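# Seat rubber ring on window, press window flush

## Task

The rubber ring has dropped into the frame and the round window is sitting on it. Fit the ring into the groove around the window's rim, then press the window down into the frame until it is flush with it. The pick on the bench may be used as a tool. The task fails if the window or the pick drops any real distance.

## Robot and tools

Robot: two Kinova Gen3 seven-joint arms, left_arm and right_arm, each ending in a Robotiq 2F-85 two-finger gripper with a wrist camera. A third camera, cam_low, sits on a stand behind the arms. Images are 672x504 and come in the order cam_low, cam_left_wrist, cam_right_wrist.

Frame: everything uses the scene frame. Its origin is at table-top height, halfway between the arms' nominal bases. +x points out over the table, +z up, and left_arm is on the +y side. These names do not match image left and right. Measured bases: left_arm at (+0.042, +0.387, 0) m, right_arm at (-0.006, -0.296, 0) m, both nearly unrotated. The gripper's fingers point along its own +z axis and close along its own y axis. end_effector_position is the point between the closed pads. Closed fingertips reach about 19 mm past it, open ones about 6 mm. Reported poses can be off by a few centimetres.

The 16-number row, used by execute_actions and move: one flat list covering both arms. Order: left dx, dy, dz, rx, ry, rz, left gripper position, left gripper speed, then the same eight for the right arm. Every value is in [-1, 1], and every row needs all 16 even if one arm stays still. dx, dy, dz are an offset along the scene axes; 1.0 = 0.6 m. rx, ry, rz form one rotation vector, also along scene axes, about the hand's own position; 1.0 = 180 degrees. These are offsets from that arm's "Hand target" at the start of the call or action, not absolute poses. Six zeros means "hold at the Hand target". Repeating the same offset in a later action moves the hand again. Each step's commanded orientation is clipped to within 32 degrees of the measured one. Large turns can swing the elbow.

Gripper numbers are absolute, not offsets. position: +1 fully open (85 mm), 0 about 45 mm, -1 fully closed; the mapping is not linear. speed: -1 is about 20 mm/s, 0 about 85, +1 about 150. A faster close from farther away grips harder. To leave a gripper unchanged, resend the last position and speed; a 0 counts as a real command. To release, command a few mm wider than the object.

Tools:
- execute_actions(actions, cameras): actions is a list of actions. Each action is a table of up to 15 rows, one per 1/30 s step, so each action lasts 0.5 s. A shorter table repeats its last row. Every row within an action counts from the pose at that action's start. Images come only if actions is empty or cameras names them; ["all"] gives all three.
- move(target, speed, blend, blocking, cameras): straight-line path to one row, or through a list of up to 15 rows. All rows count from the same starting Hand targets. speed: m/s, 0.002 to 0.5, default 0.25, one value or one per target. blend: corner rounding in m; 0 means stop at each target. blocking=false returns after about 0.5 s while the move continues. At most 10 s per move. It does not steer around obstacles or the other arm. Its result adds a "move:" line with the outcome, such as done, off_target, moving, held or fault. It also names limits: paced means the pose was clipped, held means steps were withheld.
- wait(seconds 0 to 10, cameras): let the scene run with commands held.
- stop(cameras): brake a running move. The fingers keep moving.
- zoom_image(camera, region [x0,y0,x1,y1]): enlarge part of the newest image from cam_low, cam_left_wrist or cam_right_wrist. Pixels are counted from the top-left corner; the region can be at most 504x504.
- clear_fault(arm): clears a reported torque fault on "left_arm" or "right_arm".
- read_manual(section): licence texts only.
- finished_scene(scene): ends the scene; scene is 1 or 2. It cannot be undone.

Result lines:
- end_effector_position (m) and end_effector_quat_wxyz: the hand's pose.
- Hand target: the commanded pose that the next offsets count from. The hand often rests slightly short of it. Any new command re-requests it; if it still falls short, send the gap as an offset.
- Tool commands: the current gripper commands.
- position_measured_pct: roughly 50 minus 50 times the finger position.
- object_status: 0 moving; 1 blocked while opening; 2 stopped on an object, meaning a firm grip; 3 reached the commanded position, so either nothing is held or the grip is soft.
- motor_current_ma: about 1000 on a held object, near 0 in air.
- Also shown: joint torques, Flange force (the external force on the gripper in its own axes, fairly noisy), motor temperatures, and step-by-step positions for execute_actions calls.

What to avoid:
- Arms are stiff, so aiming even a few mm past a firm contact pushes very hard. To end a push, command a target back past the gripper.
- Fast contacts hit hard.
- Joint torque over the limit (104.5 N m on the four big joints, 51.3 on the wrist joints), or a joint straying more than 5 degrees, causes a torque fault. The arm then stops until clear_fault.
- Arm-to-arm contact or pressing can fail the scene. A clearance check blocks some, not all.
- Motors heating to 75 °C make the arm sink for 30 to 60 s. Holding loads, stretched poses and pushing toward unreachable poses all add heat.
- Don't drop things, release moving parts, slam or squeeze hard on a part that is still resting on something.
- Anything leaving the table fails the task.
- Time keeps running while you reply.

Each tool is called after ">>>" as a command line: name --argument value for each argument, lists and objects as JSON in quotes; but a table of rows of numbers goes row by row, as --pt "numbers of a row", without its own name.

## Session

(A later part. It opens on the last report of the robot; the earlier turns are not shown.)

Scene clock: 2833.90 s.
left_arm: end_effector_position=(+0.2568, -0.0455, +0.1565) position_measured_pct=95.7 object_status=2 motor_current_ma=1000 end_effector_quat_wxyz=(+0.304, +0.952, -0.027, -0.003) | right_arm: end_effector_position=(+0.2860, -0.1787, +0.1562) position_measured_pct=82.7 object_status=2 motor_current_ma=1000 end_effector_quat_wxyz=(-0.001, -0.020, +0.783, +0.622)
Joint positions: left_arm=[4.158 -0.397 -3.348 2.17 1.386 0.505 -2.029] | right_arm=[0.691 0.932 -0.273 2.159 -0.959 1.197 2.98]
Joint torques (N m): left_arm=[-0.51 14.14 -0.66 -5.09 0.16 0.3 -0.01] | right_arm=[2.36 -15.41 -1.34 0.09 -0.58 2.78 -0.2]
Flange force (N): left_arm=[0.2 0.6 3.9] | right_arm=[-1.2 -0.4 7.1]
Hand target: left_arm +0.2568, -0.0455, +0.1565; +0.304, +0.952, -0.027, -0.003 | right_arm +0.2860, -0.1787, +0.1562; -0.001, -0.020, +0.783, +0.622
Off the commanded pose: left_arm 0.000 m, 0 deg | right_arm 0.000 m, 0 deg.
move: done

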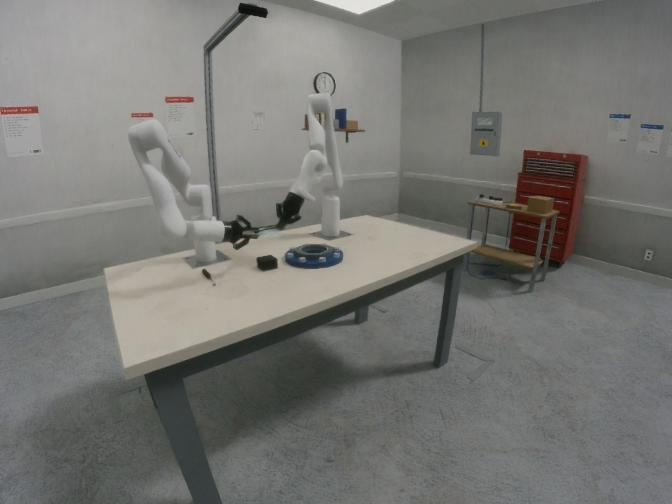

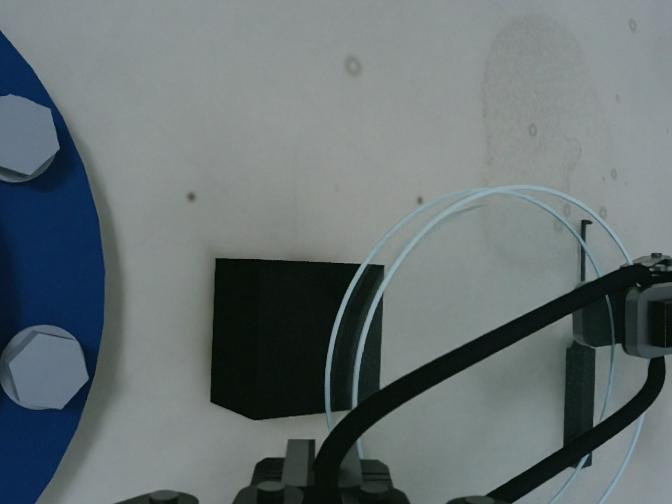

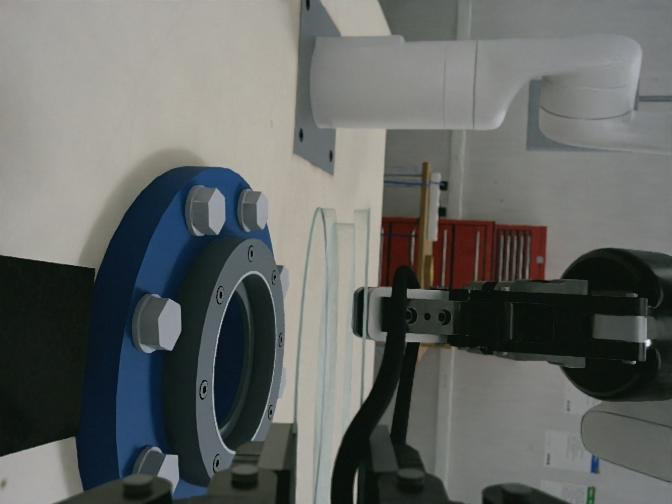

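>>> move --pt "0 -0.0075 -0.0325 0 0 0 -0.97 -0.3 0 0 0 0 0 0 -0.92 -1" --speed 0.02 --cameras '["all"]'

>>> zoom_image --camera "cam_low" --region '[220, 200, 310, 270]'

>>> zoom_image --camera "cam_right_wrist" --region '[220, 180, 500, 504]'

Scene clock: 2853.83 s.
left_arm: end_effector_position=(+0.2569, -0.0500, +0.1370) position_measured_pct=95.7 object_status=2 motor_current_ma=1000 end_effector_quat_wxyz=(+0.304, +0.952, -0.027, -0.003) | right_arm: end_effector_position=(+0.2860, -0.1788, +0.1562) position_measured_pct=82.7 object_status=2 motor_current_ma=1000 end_effector_quat_wxyz=(-0.001, -0.020, +0.783, +0.622)
Joint positions: left_arm=[4.147 -0.45 -3.325 2.18 1.51 0.491 -2.157] | right_arm=[0.691 0.932 -0.273 2.159 -0.959 1.197 2.98]
Joint torques (N m): left_arm=[0.97 11.89 0.68 -6.7 0.48 0.42 -0.06] | right_arm=[-0.83 -14.79 -6.11 4.32 -1.12 7.07 -0.41]
Flange force (N): left_arm=[-2.5 -3.3 -8.1] | right_arm=[-1.7 -10.4 -0.7]
Hand target: left_arm +0.2568, -0.0500, +0.1370; +0.304, +0.952, -0.027, -0.003 | right_arm +0.2860, -0.1787, +0.1562; -0.001, -0.020, +0.783, +0.622
Off the commanded pose: left_arm 0.000 m, 0 deg | right_arm 0.000 m, 0 deg.
move: done

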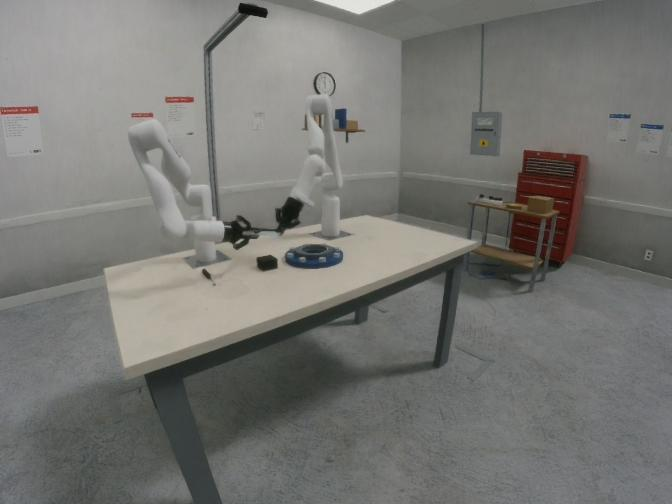

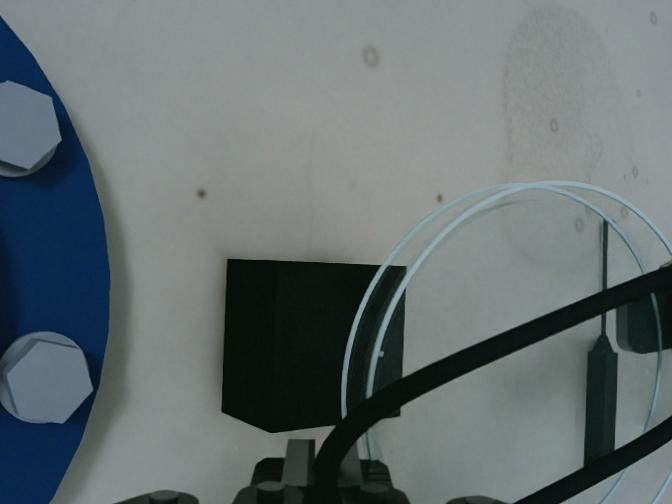

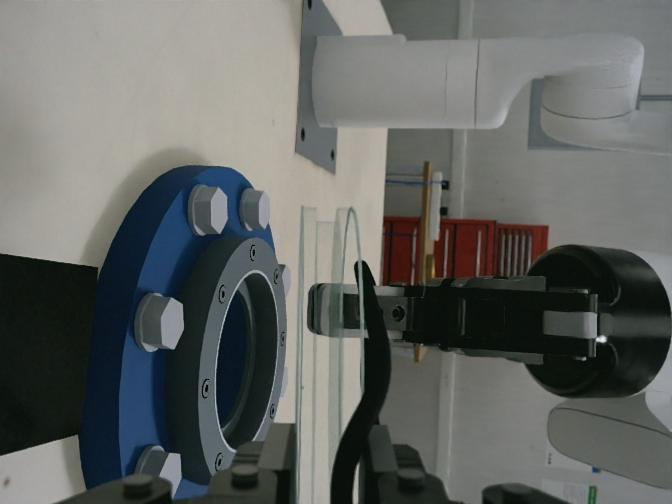

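Scaled by 5.600 from the camera's 672x504 image, which has a finer 960x720 frame.

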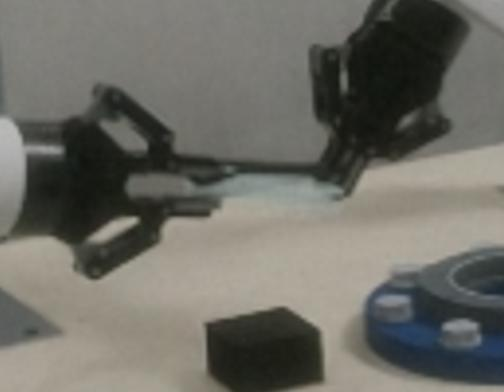

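Scaled by 1.556.

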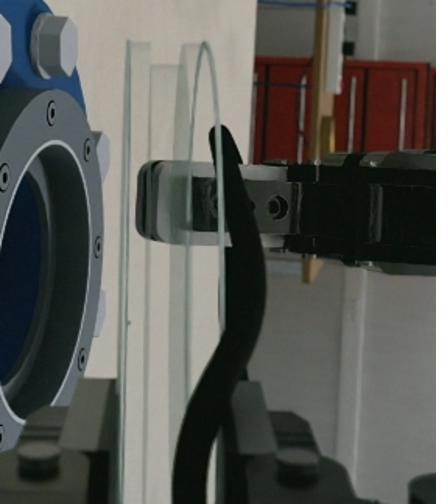

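>>> move --pt "0 0.0048 -0.0012 0 0 0 -0.97 -0.3 0 0 0 0 0 0 -0.92 -1" --pt "0 0.011 -0.0083 -0.1517 0 0 -0.97 -0.3 0 0 0 0 0 0 -0.92 -1" --pt "0 0.0132 -0.0175 -0.3033 0 0 -0.97 -0.3 0 0 0 0 0 0 -0.92 -1" --speed '[0.03,0.1,0.1]' --cameras '["all"]'

>>> zoom_image --camera "cam_low" --region '[220, 200, 310, 270]'

>>> zoom_image --camera "cam_right_wrist" --region '[220, 180, 500, 504]'

Scene clock: 2902.07 s.
left_arm: end_effector_position=(+0.2568, -0.0421, +0.1265) position_measured_pct=95.7 object_status=2 motor_current_ma=1000 end_effector_quat_wxyz=(+0.707, +0.707, -0.025, +0.010) | right_arm: end_effector_position=(+0.2860, -0.1787, +0.1562) position_measured_pct=82.7 object_status=2 motor_current_ma=1000 end_effector_quat_wxyz=(-0.001, -0.020, +0.783, +0.622)
Joint positions: left_arm=[3.709 -1.292 -3.225 2.365 1.996 1.878 -3.617] | right_arm=[0.691 0.932 -0.273 2.159 -0.959 1.197 2.98]
Joint torques (N m): left_arm=[-1.35 13.16 -1.04 4.49 -1.63 0.16 -0.23] | right_arm=[5.27 -16.91 -0.56 -1.47 -1.43 4.17 -0.27]
Flange force (N): left_arm=[0.9 5.4 12.4] | right_arm=[0.9 -3.9 17.2]
Hand target: left_arm +0.2568, -0.0421, +0.1265; +0.707, +0.707, -0.025, +0.010 | right_arm +0.2860, -0.1787, +0.1562; -0.001, -0.020, +0.783, +0.622
Off the commanded pose: left_arm 0.000 m, 0 deg | right_arm 0.000 m, 0 deg.
move: done

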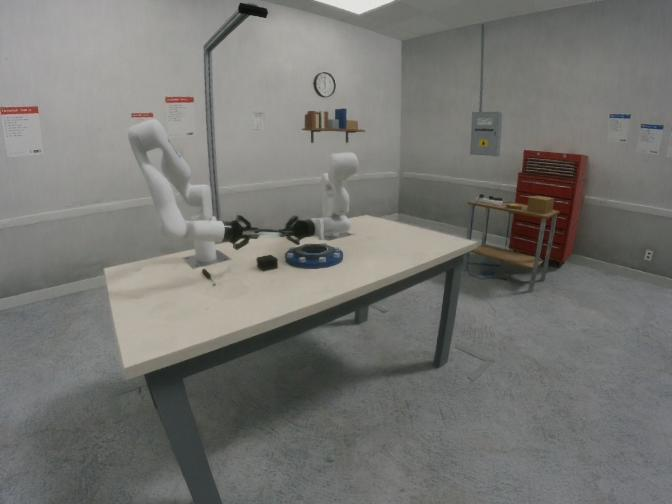

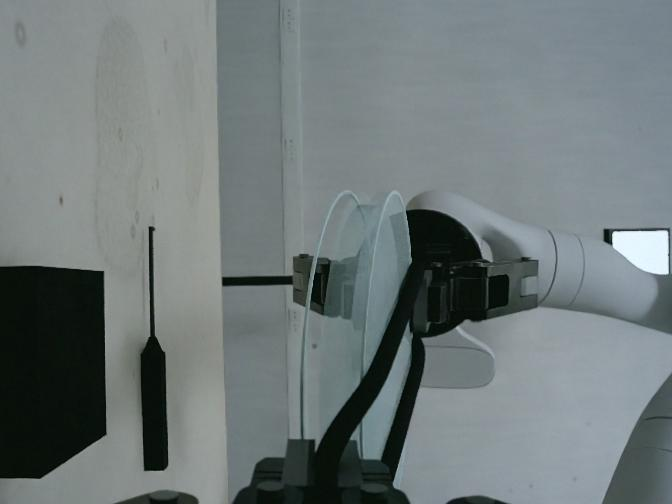

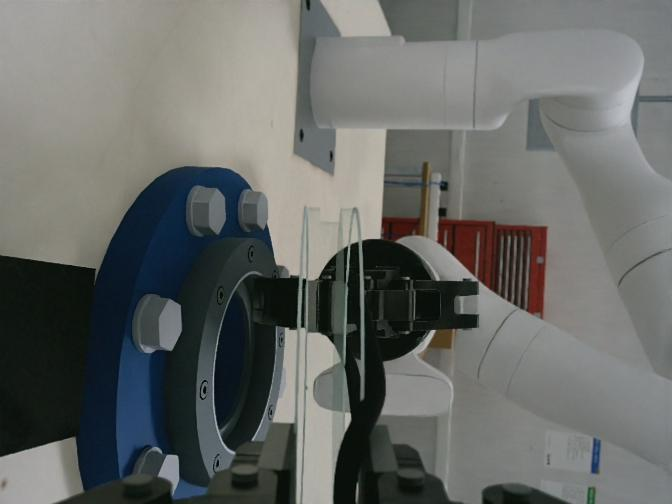

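Scaled by 5.600 from the camera's 672x504 image, which has a finer 960x720 frame.

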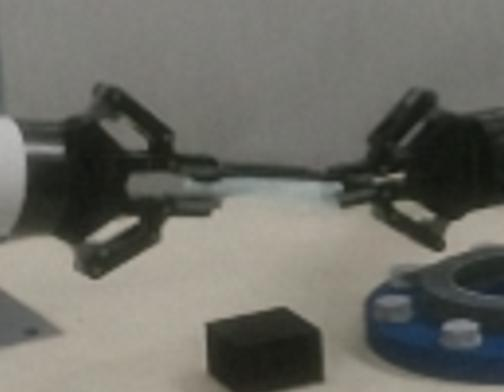

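Scaled by 1.556.

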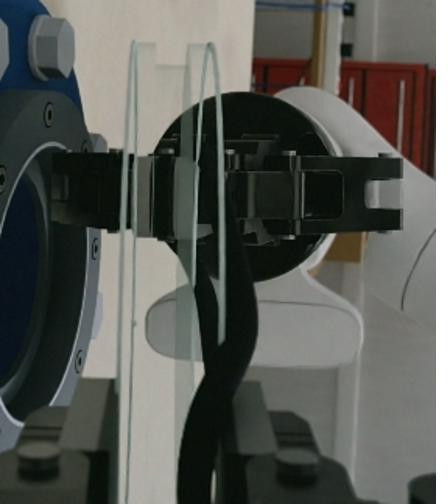

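>>> move --pt "0 -0.0075 0.0 0 0 0 -0.97 -0.3 0 0 0 0 0 0 -0.92 -1" --pt "0 -0.0075 0.0 0 0 0 -0.78 -0.8 0 0 0 0 0 0 -0.92 -1" --speed 0.02 --cameras '["all"]'

>>> zoom_image --camera "cam_left_wrist" --region '[240, 180, 500, 504]'

>>> zoom_image --camera "cam_right_wrist" --region '[220, 180, 500, 504]'

Scene clock: 2911.33 s.
left_arm: end_effector_position=(+0.2568, -0.0466, +0.1265) position_measured_pct=89.2 object_status=3 motor_current_ma=0 end_effector_quat_wxyz=(+0.707, +0.707, -0.025, +0.010) | right_arm: end_effector_position=(+0.2860, -0.1788, +0.1562) position_measured_pct=82.7 object_status=2 motor_current_ma=1000 end_effector_quat_wxyz=(-0.001, -0.020, +0.783, +0.622)
Joint positions: left_arm=[3.717 -1.288 -3.217 2.359 2.011 1.871 -3.608] | right_arm=[0.691 0.932 -0.273 2.159 -0.959 1.197 2.98]
Joint torques (N m): left_arm=[-0.07 16.92 2.04 1.85 -1.09 2.21 -0.19] | right_arm=[0.85 -14.97 -2.65 1.53 -0.38 3.38 -0.18]
Flange force (N): left_arm=[-3.4 0.5 -1.3] | right_arm=[-2.1 -1.9 2.8]
Hand target: left_arm +0.2568, -0.0466, +0.1265; +0.707, +0.707, -0.025, +0.010 | right_arm +0.2860, -0.1787, +0.1562; -0.001, -0.020, +0.783, +0.622
Off the commanded pose: left_arm 0.000 m, 0 deg | right_arm 0.000 m, 0 deg.
move: done

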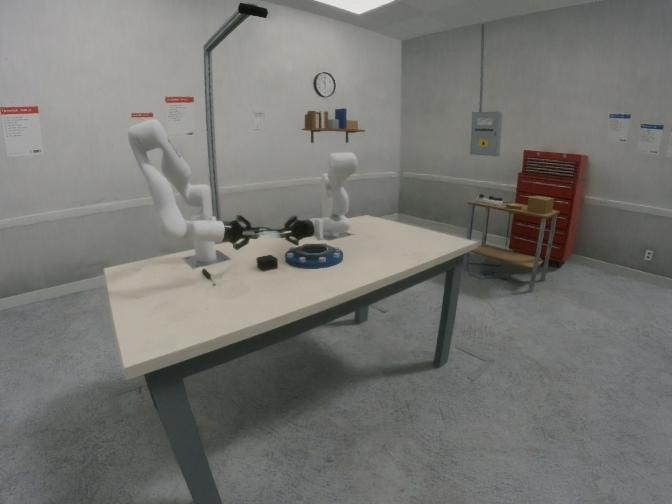

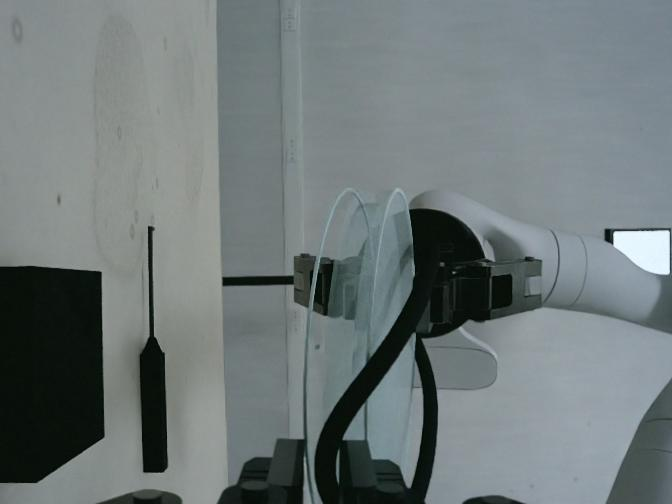

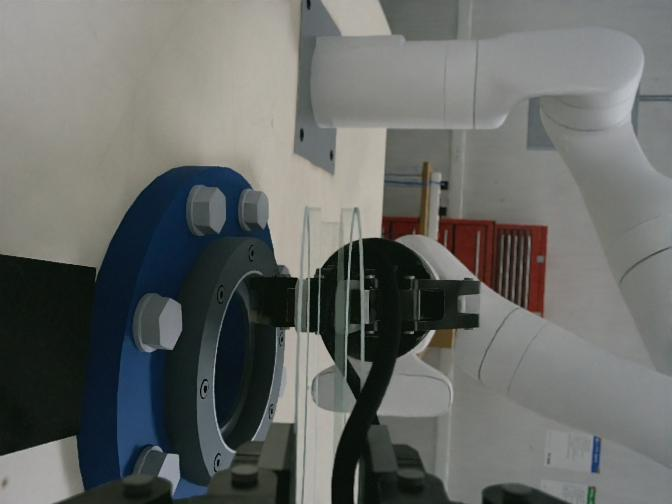

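Scaled by 1.556.

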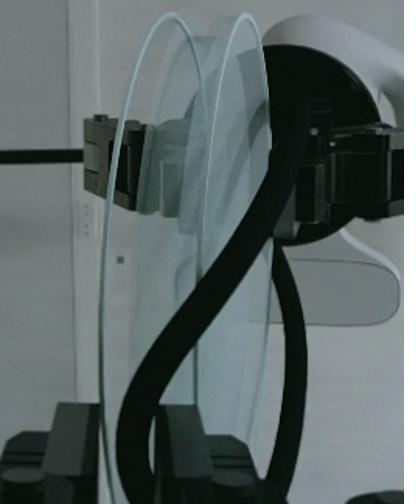

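Scaled by 1.556.

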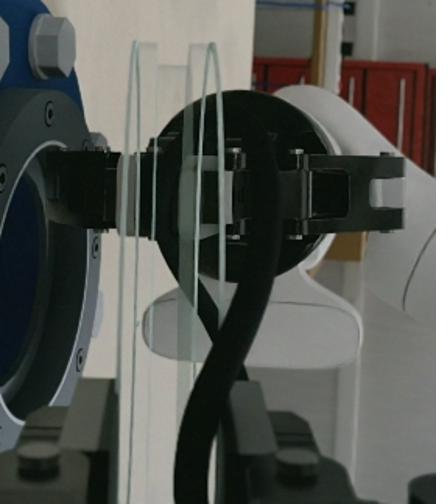

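>>> move --pt "0 0.0 0.0 0 0 0 -0.72 -0.8 0 0 0 0 0 0 -0.92 -1" --pt "0 0.06 0.0 0 0 0 -0.72 -0.8 0 0 0 0 0 0 -0.92 -1" --speed 0.03 --cameras '["all"]'

>>> zoom_image --camera "cam_left_wrist" --region '[200, 180, 460, 504]'

>>> zoom_image --camera "cam_right_wrist" --region '[220, 180, 500, 504]'

Scene clock: 2920.17 s.
left_arm: end_effector_position=(+0.2568, -0.0106, +0.1265) position_measured_pct=85.7 object_status=3 motor_current_ma=0 end_effector_quat_wxyz=(+0.707, +0.707, -0.025, +0.010) | right_arm: end_effector_position=(+0.2860, -0.1787, +0.1562) position_measured_pct=82.7 object_status=2 motor_current_ma=1000 end_effector_quat_wxyz=(-0.001, -0.020, +0.783, +0.622)
Joint positions: left_arm=[3.647 -1.32 -3.286 2.402 1.88 1.914 -3.683] | right_arm=[0.691 0.932 -0.273 2.159 -0.959 1.197 2.98]
Joint torques (N m): left_arm=[-0.15 16.67 1.97 2.72 -1.47 2.37 -0.22] | right_arm=[0.89 -14.96 -2.3 1.16 -0.33 2.94 -0.19]
Flange force (N): left_arm=[-3.1 -0.4 0.0] | right_arm=[-1.8 -0.9 2.9]
Hand target: left_arm +0.2568, -0.0105, +0.1265; +0.707, +0.707, -0.025, +0.010 | right_arm +0.2860, -0.1787, +0.1562; -0.001, -0.020, +0.783, +0.622
Off the commanded pose: left_arm 0.000 m, 0 deg | right_arm 0.000 m, 0 deg.
move: done

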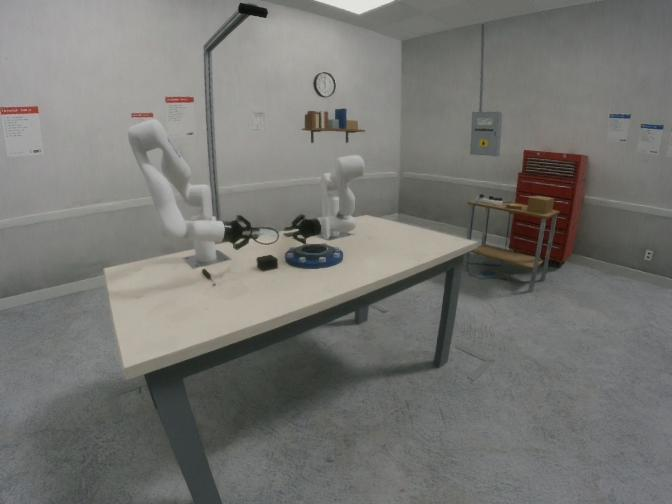

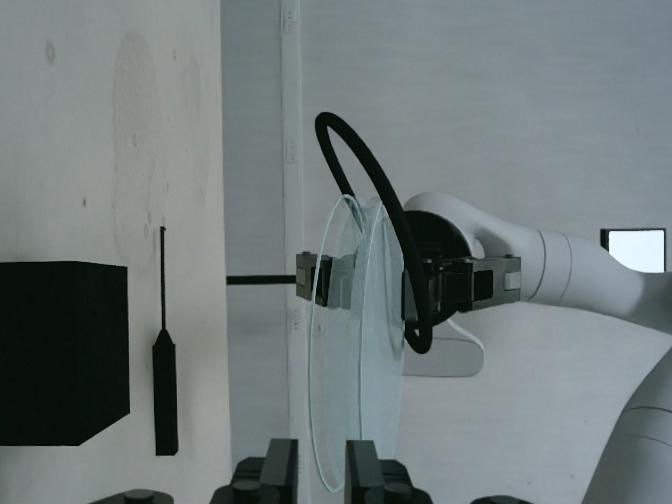

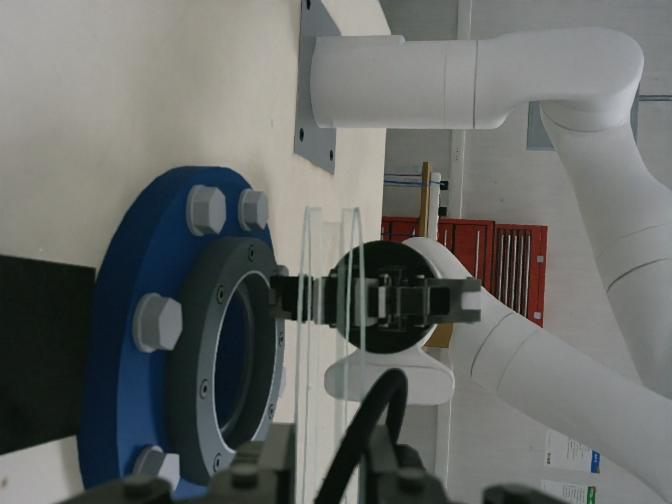

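Scaled by 1.556.

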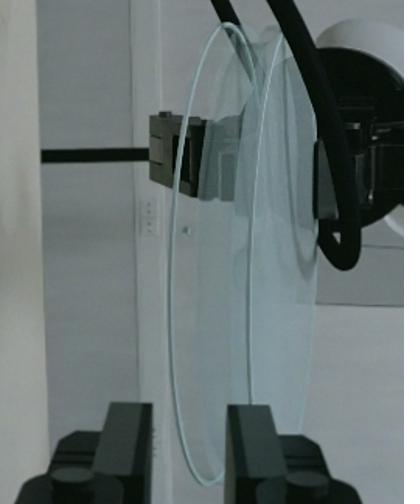

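Scaled by 1.556.

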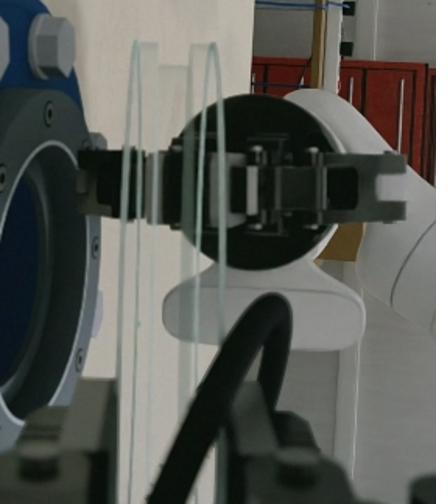

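>>> zoom_image --camera "cam_left_wrist" --region '[120, 210, 220, 480]'

>>> zoom_image --camera "cam_left_wrist" --region '[290, 100, 540, 370]'

Scaled by 1.867.

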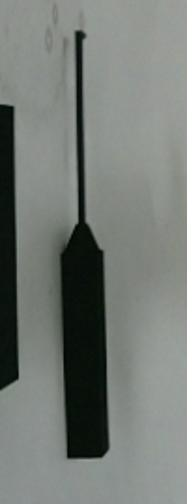

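Scaled by 1.867.

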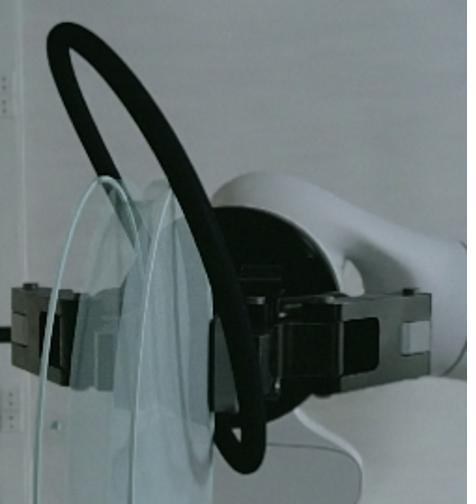

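>>> zoom_image --camera "cam_low" --region '[225, 205, 295, 260]'

Scaled by 7.200 from the camera's 672x504 image, which has a finer 960x720 frame.

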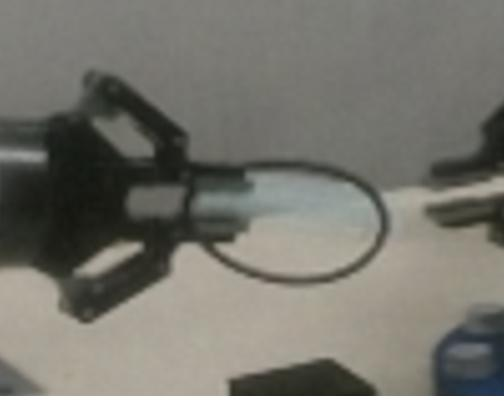

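>>> move --pt "0.11 0.02 0.0225 0 0 0 -0.30 1 0 0 0 0 0 0 -0.92 -1" --pt "0.11 -0.05 0.0225 0 0 0 -0.30 1 0 0 0 0 0 0 -0.92 -1" --speed 0.06 --cameras '["all"]'

>>> zoom_image --camera "cam_low" --region '[225, 205, 295, 260]'

Scene clock: 2987.90 s.
left_arm: end_effector_position=(+0.3229, -0.0405, +0.1400) position_measured_pct=64.9 object_status=3 motor_current_ma=0 end_effector_quat_wxyz=(+0.707, +0.707, -0.025, +0.010) | right_arm: end_effector_position=(+0.2860, -0.1787, +0.1562) position_measured_pct=82.7 object_status=2 motor_current_ma=1000 end_effector_quat_wxyz=(-0.001, -0.020, +0.783, +0.622)
Joint positions: left_arm=[3.656 -1.186 -3.295 2.221 1.955 1.804 -3.376] | right_arm=[0.691 0.932 -0.273 2.159 -0.959 1.197 2.98]
Joint torques (N m): left_arm=[-0.13 18.4 1.57 0.16 -0.84 2.64 -0.21] | right_arm=[0.94 -14.95 -2.31 1.18 -0.41 3.03 -0.2]
Flange force (N): left_arm=[-3.0 -0.6 0.2] | right_arm=[-1.7 -1.1 2.9]
Hand target: left_arm +0.3229, -0.0405, +0.1400; +0.707, +0.707, -0.025, +0.010 | right_arm +0.2860, -0.1787, +0.1562; -0.001, -0.020, +0.783, +0.622
Off the commanded pose: left_arm 0.000 m, 0 deg | right_arm 0.000 m, 0 deg.
move: done

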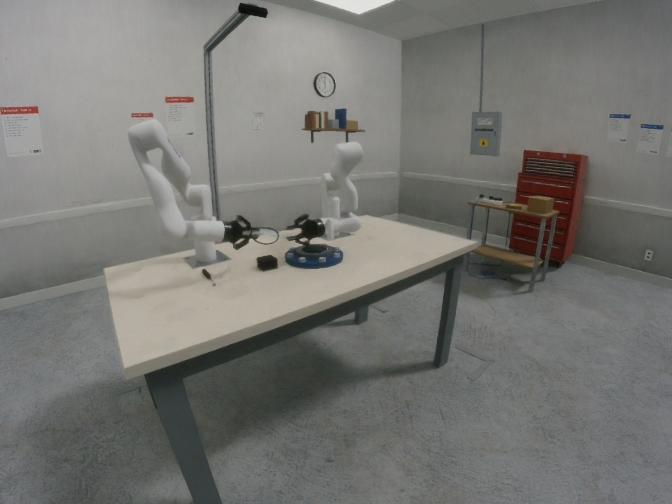

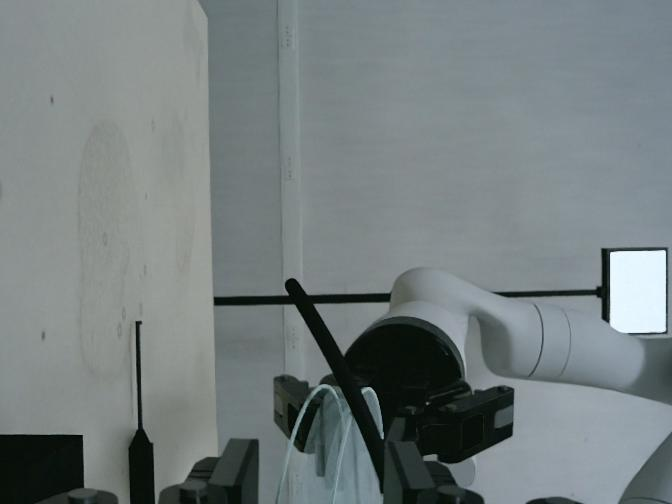

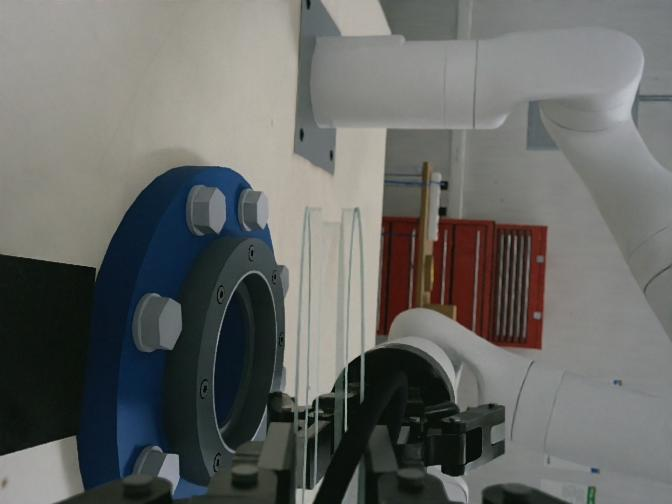

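Scaled by 7.200 from the camera's 672x504 image, which has a finer 960x720 frame.

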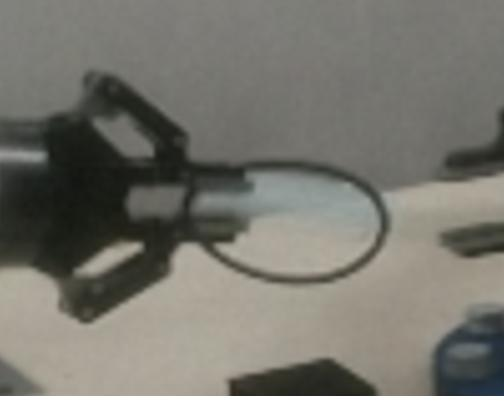

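>>> move --pt "0.033 0.02 0.01 0 0.15 0 -0.30 1 0 0 0 0 0 0 -0.92 -1" --pt "0.033 -0.035 0.01 0 0.15 0 -0.30 1 0 0 0 0 0 0 -0.92 -1" --speed 0.08 --cameras '["all"]'

>>> zoom_image --camera "cam_low" --region '[225, 205, 295, 260]'

Scene clock: 3004.17 s.
left_arm: end_effector_position=(+0.3427, -0.0615, +0.1460) position_measured_pct=64.9 object_status=3 motor_current_ma=0 end_effector_quat_wxyz=(+0.693, +0.689, +0.141, -0.156) | right_arm: end_effector_position=(+0.2860, -0.1787, +0.1562) position_measured_pct=82.7 object_status=2 motor_current_ma=1000 end_effector_quat_wxyz=(-0.001, -0.020, +0.783, +0.622)
Joint positions: left_arm=[3.626 -1.158 -3.215 2.146 1.983 1.707 -2.84] | right_arm=[0.691 0.932 -0.273 2.159 -0.959 1.197 2.98]
Joint torques (N m): left_arm=[-0.28 19.04 2.2 -0.71 -0.61 2.54 -0.15] | right_arm=[1.01 -14.96 -2.24 1.18 -0.37 2.99 -0.18]
Flange force (N): left_arm=[-2.6 -2.2 -0.3] | right_arm=[-2.0 -1.0 3.1]
Hand target: left_arm +0.3427, -0.0615, +0.1460; +0.693, +0.689, +0.141, -0.156 | right_arm +0.2860, -0.1787, +0.1562; -0.001, -0.020, +0.783, +0.622
Off the commanded pose: left_arm 0.000 m, 0 deg | right_arm 0.000 m, 0 deg.
move: done

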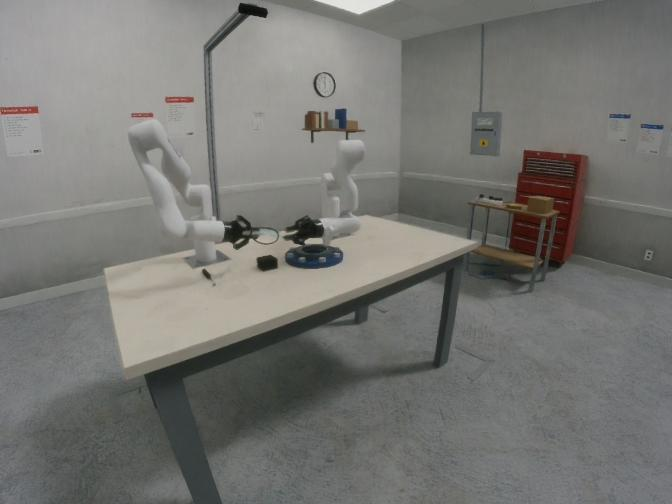

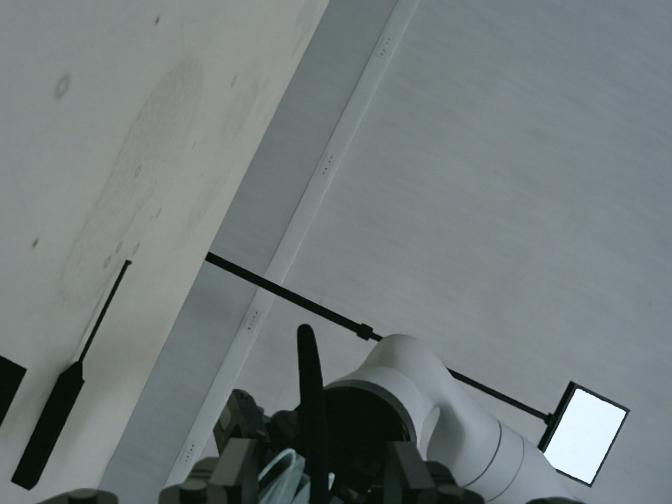

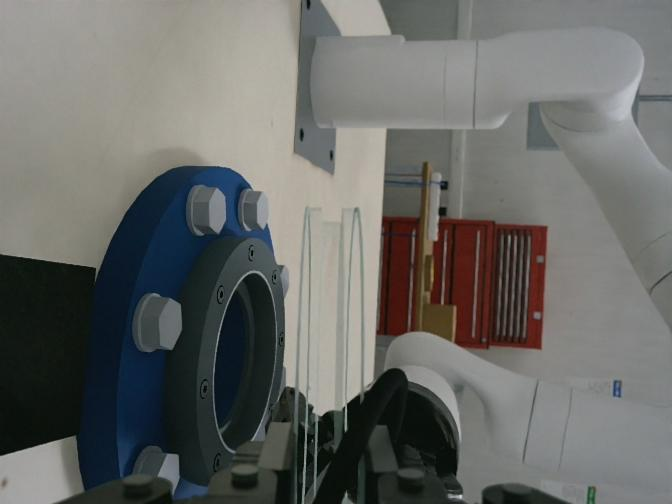

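Scaled by 7.200 from the camera's 672x504 image, which has a finer 960x720 frame.

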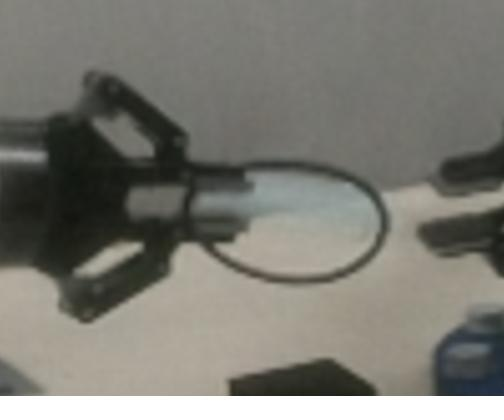

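>>> move --pt "-0.003 -0.045 0.0 0 0 0 -0.30 1 0 0 0 0 0 0 -0.92 -1" --speed 0.05 --cameras '["all"]'

>>> zoom_image --camera "cam_low" --region '[225, 205, 295, 260]'

>>> zoom_image --camera "cam_left_wrist" --region '[200, 280, 460, 504]'

Scene clock: 3009.97 s.
left_arm: end_effector_position=(+0.3407, -0.0886, +0.1460) position_measured_pct=64.9 object_status=3 motor_current_ma=0 end_effector_quat_wxyz=(+0.693, +0.689, +0.141, -0.156) | right_arm: end_effector_position=(+0.2859, -0.1787, +0.1562) position_measured_pct=82.7 object_status=2 motor_current_ma=1000 end_effector_quat_wxyz=(-0.001, -0.020, +0.783, +0.622)
Joint positions: left_arm=[3.673 -1.154 -3.181 2.113 2.05 1.671 -2.814] | right_arm=[0.691 0.932 -0.273 2.159 -0.959 1.197 2.98]
Joint torques (N m): left_arm=[5.27 21.1 6.82 0.06 -3.36 4.13 -0.07] | right_arm=[1.4 -14.86 -1.55 -2.5 -3.09 0.67 -0.29]
Flange force (N): left_arm=[7.8 -2.9 -4.6] | right_arm=[6.8 3.8 -2.0]
Hand target: left_arm +0.3408, -0.0885, +0.1460; +0.693, +0.689, +0.141, -0.156 | right_arm +0.2860, -0.1787, +0.1562; -0.001, -0.020, +0.783, +0.622
Off the commanded pose: left_arm 0.000 m, 0 deg | right_arm 0.000 m, 0 deg.
move: done

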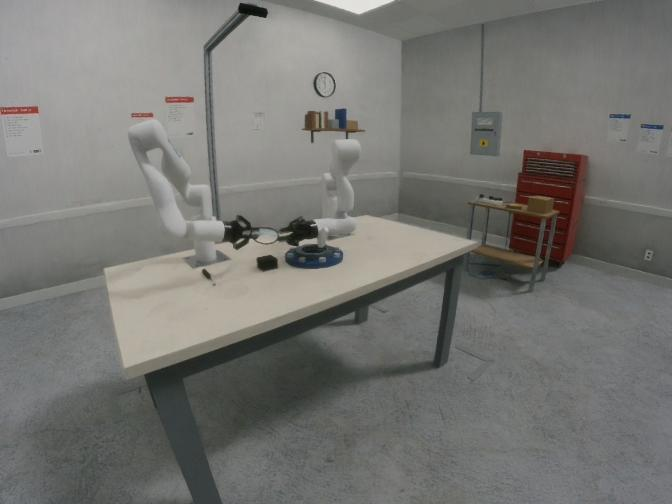

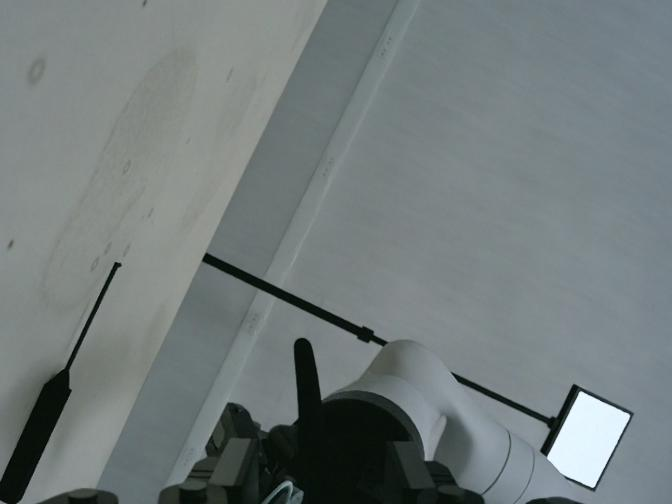

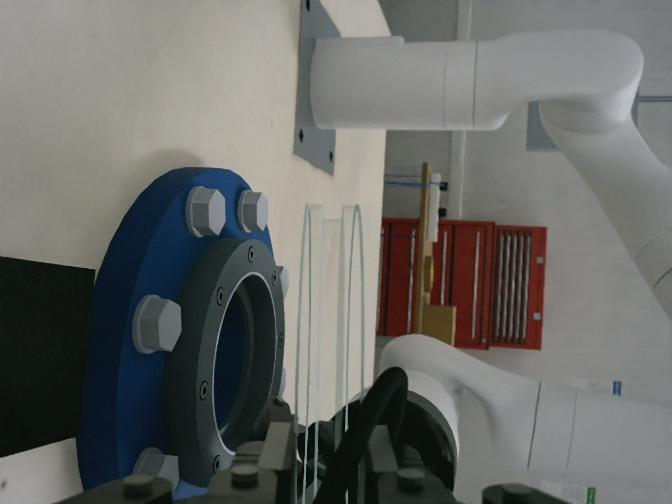

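Scaled by 7.200 from the camera's 672x504 image, which has a finer 960x720 frame.

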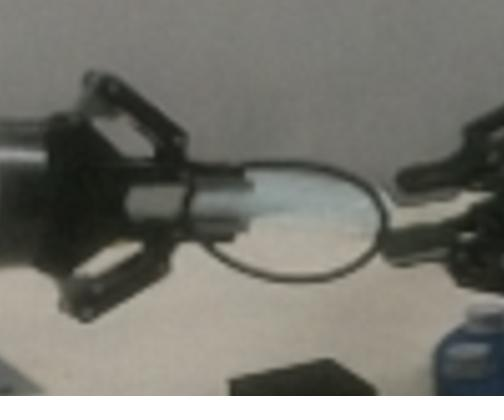

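Scaled by 1.938.

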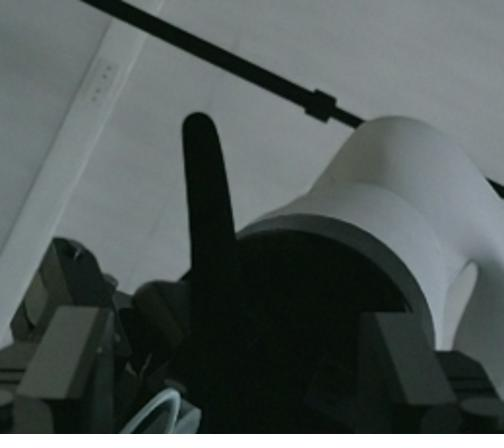

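>>> move --pt "0.0 0.04 0.0 0 0 0 -0.30 1 0 0 0 0 0 0 -0.92 -1" --pt "0.0 0.04 0.0 0 0 0 -0.6 -0.5 0 0 0 0 0 0 -0.92 -1" --speed 0.05 --cameras '["all"]'

>>> zoom_image --camera "cam_low" --region '[225, 205, 295, 260]'

>>> zoom_image --camera "cam_left_wrist" --region '[200, 280, 460, 504]'

Scene clock: 3020.50 s.
left_arm: end_effector_position=(+0.3408, -0.0645, +0.1460) position_measured_pct=80.1 object_status=0 motor_current_ma=0 end_effector_quat_wxyz=(+0.693, +0.689, +0.141, -0.156) | right_arm: end_effector_position=(+0.2860, -0.1787, +0.1562) position_measured_pct=82.7 object_status=2 motor_current_ma=1000 end_effector_quat_wxyz=(-0.001, -0.020, +0.783, +0.622)
Joint positions: left_arm=[3.633 -1.158 -3.21 2.147 1.992 1.705 -2.842] | right_arm=[0.692 0.932 -0.274 2.159 -0.959 1.197 2.979]
Joint torques (N m): left_arm=[-0.07 19.04 2.18 -0.76 -0.45 2.66 -0.21] | right_arm=[0.94 -14.89 -2.35 1.15 -0.37 2.97 -0.16]
Flange force (N): left_arm=[-2.3 -1.8 -0.9] | right_arm=[-1.8 -0.8 2.7]
Hand target: left_arm +0.3408, -0.0645, +0.1460; +0.693, +0.689, +0.141, -0.156 | right_arm +0.2860, -0.1787, +0.1562; -0.001, -0.020, +0.783, +0.622
Off the commanded pose: left_arm 0.000 m, 0 deg | right_arm 0.000 m, 0 deg.
move: done

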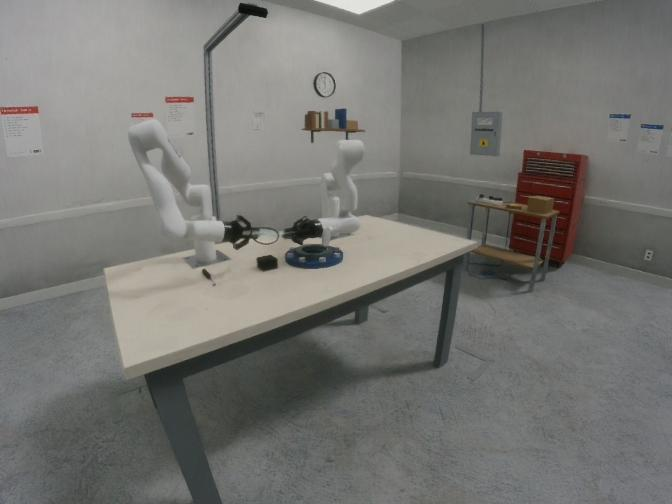

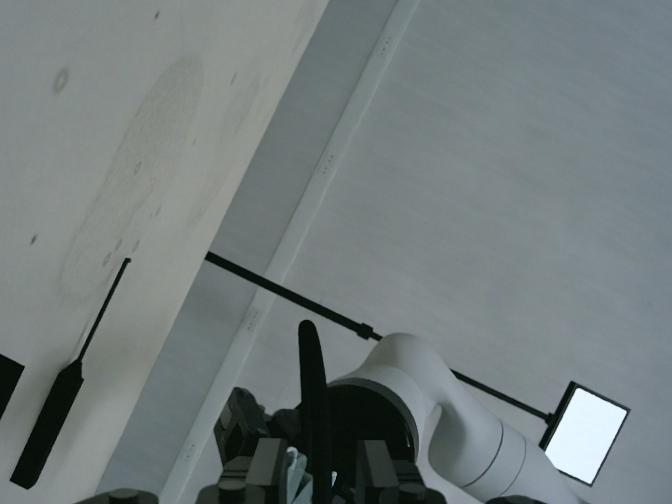

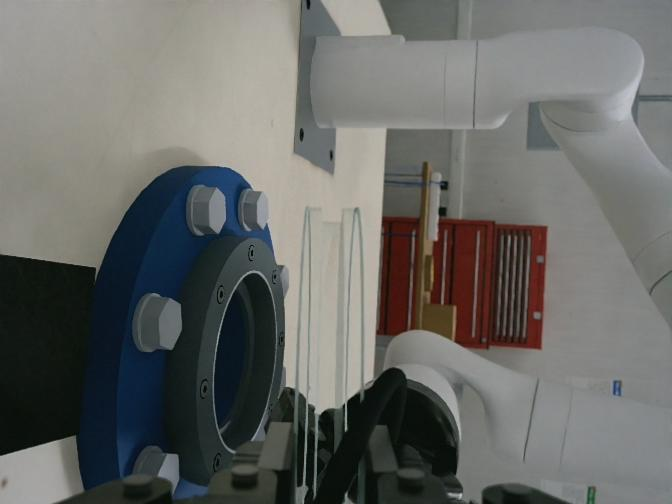

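Scaled by 7.200 from the camera's 672x504 image, which has a finer 960x720 frame.

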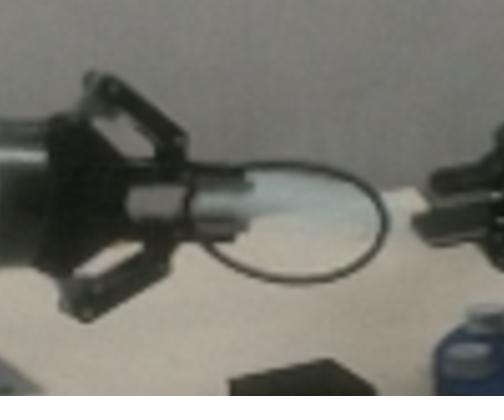

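Scaled by 1.938.

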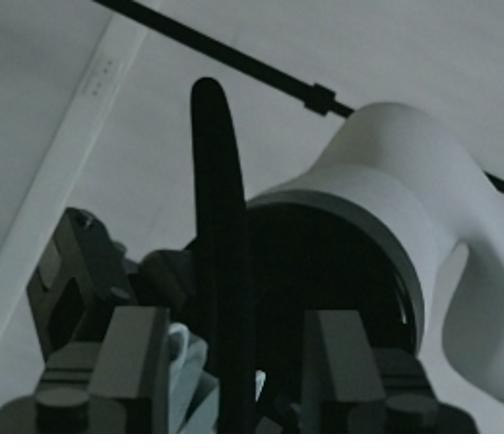

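>>> move --pt "0.018 0.0 -0.009 0 0 0 -0.4 1 0 0 0 0 0 0 -0.92 -1" --pt "0.018 -0.053 -0.009 0 0 0 -0.4 1 0 0 0 0 0 0 -0.92 -1" --speed 0.05 --cameras '["all"]'

>>> zoom_image --camera "cam_low" --region '[225, 205, 295, 260]'

>>> zoom_image --camera "cam_left_wrist" --region '[200, 280, 460, 504]'

Scene clock: 3032.20 s.
left_arm: end_effector_position=(+0.3517, -0.0963, +0.1406) position_measured_pct=69.7 object_status=3 motor_current_ma=0 end_effector_quat_wxyz=(+0.693, +0.689, +0.141, -0.156) | right_arm: end_effector_position=(+0.2860, -0.1787, +0.1562) position_measured_pct=82.7 object_status=2 motor_current_ma=1000 end_effector_quat_wxyz=(-0.001, -0.020, +0.783, +0.622)
Joint positions: left_arm=[3.676 -1.165 -3.18 2.066 2.057 1.653 -2.782] | right_arm=[0.692 0.932 -0.274 2.159 -0.959 1.197 2.979]
Joint torques (N m): left_arm=[-0.37 19.87 2.45 -1.44 -0.16 2.71 -0.15] | right_arm=[0.98 -14.93 -2.31 1.17 -0.34 2.97 -0.19]
Flange force (N): left_arm=[-2.0 -1.9 -0.9] | right_arm=[-1.9 -0.9 3.0]
Hand target: left_arm +0.3516, -0.0963, +0.1406; +0.693, +0.689, +0.141, -0.156 | right_arm +0.2860, -0.1787, +0.1562; -0.001, -0.020, +0.783, +0.622
Off the commanded pose: left_arm 0.000 m, 0 deg | right_arm 0.000 m, 0 deg.
move: done

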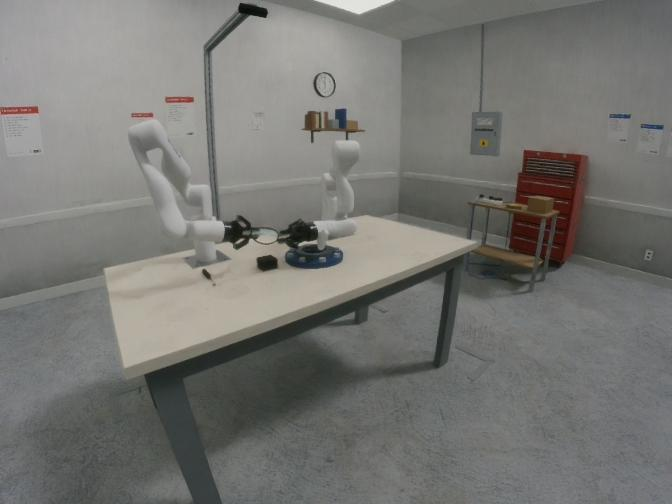

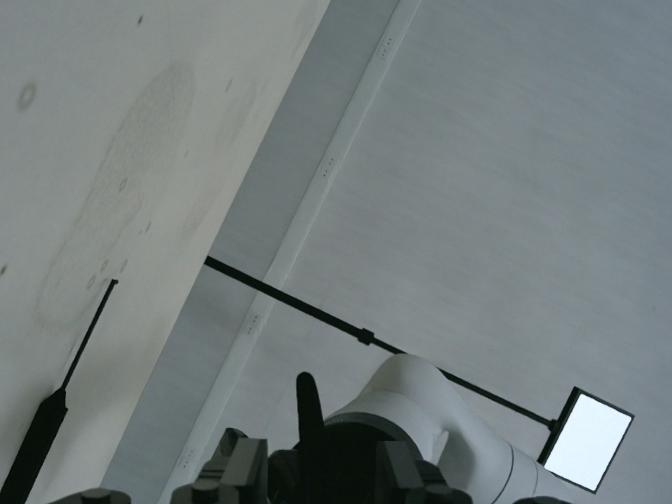

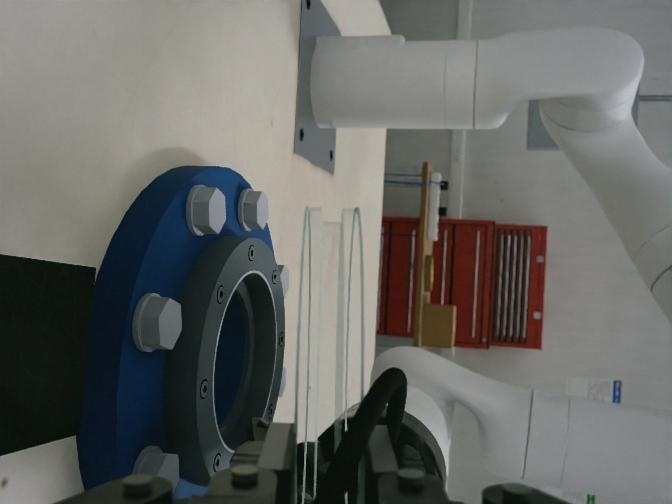

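Scaled by 7.200 from the camera's 672x504 image, which has a finer 960x720 frame.

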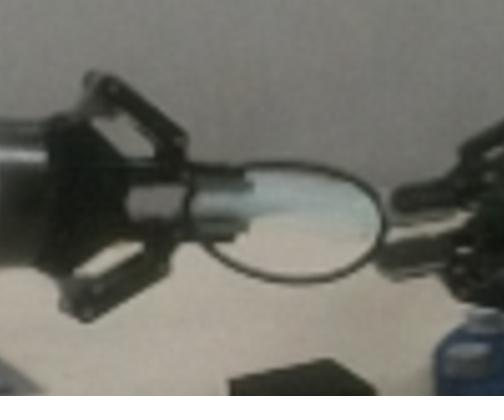

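Scaled by 1.938.

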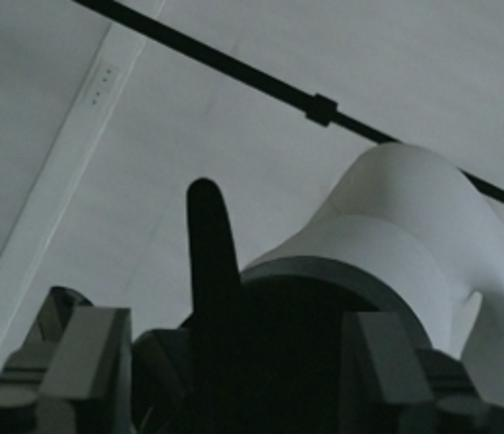

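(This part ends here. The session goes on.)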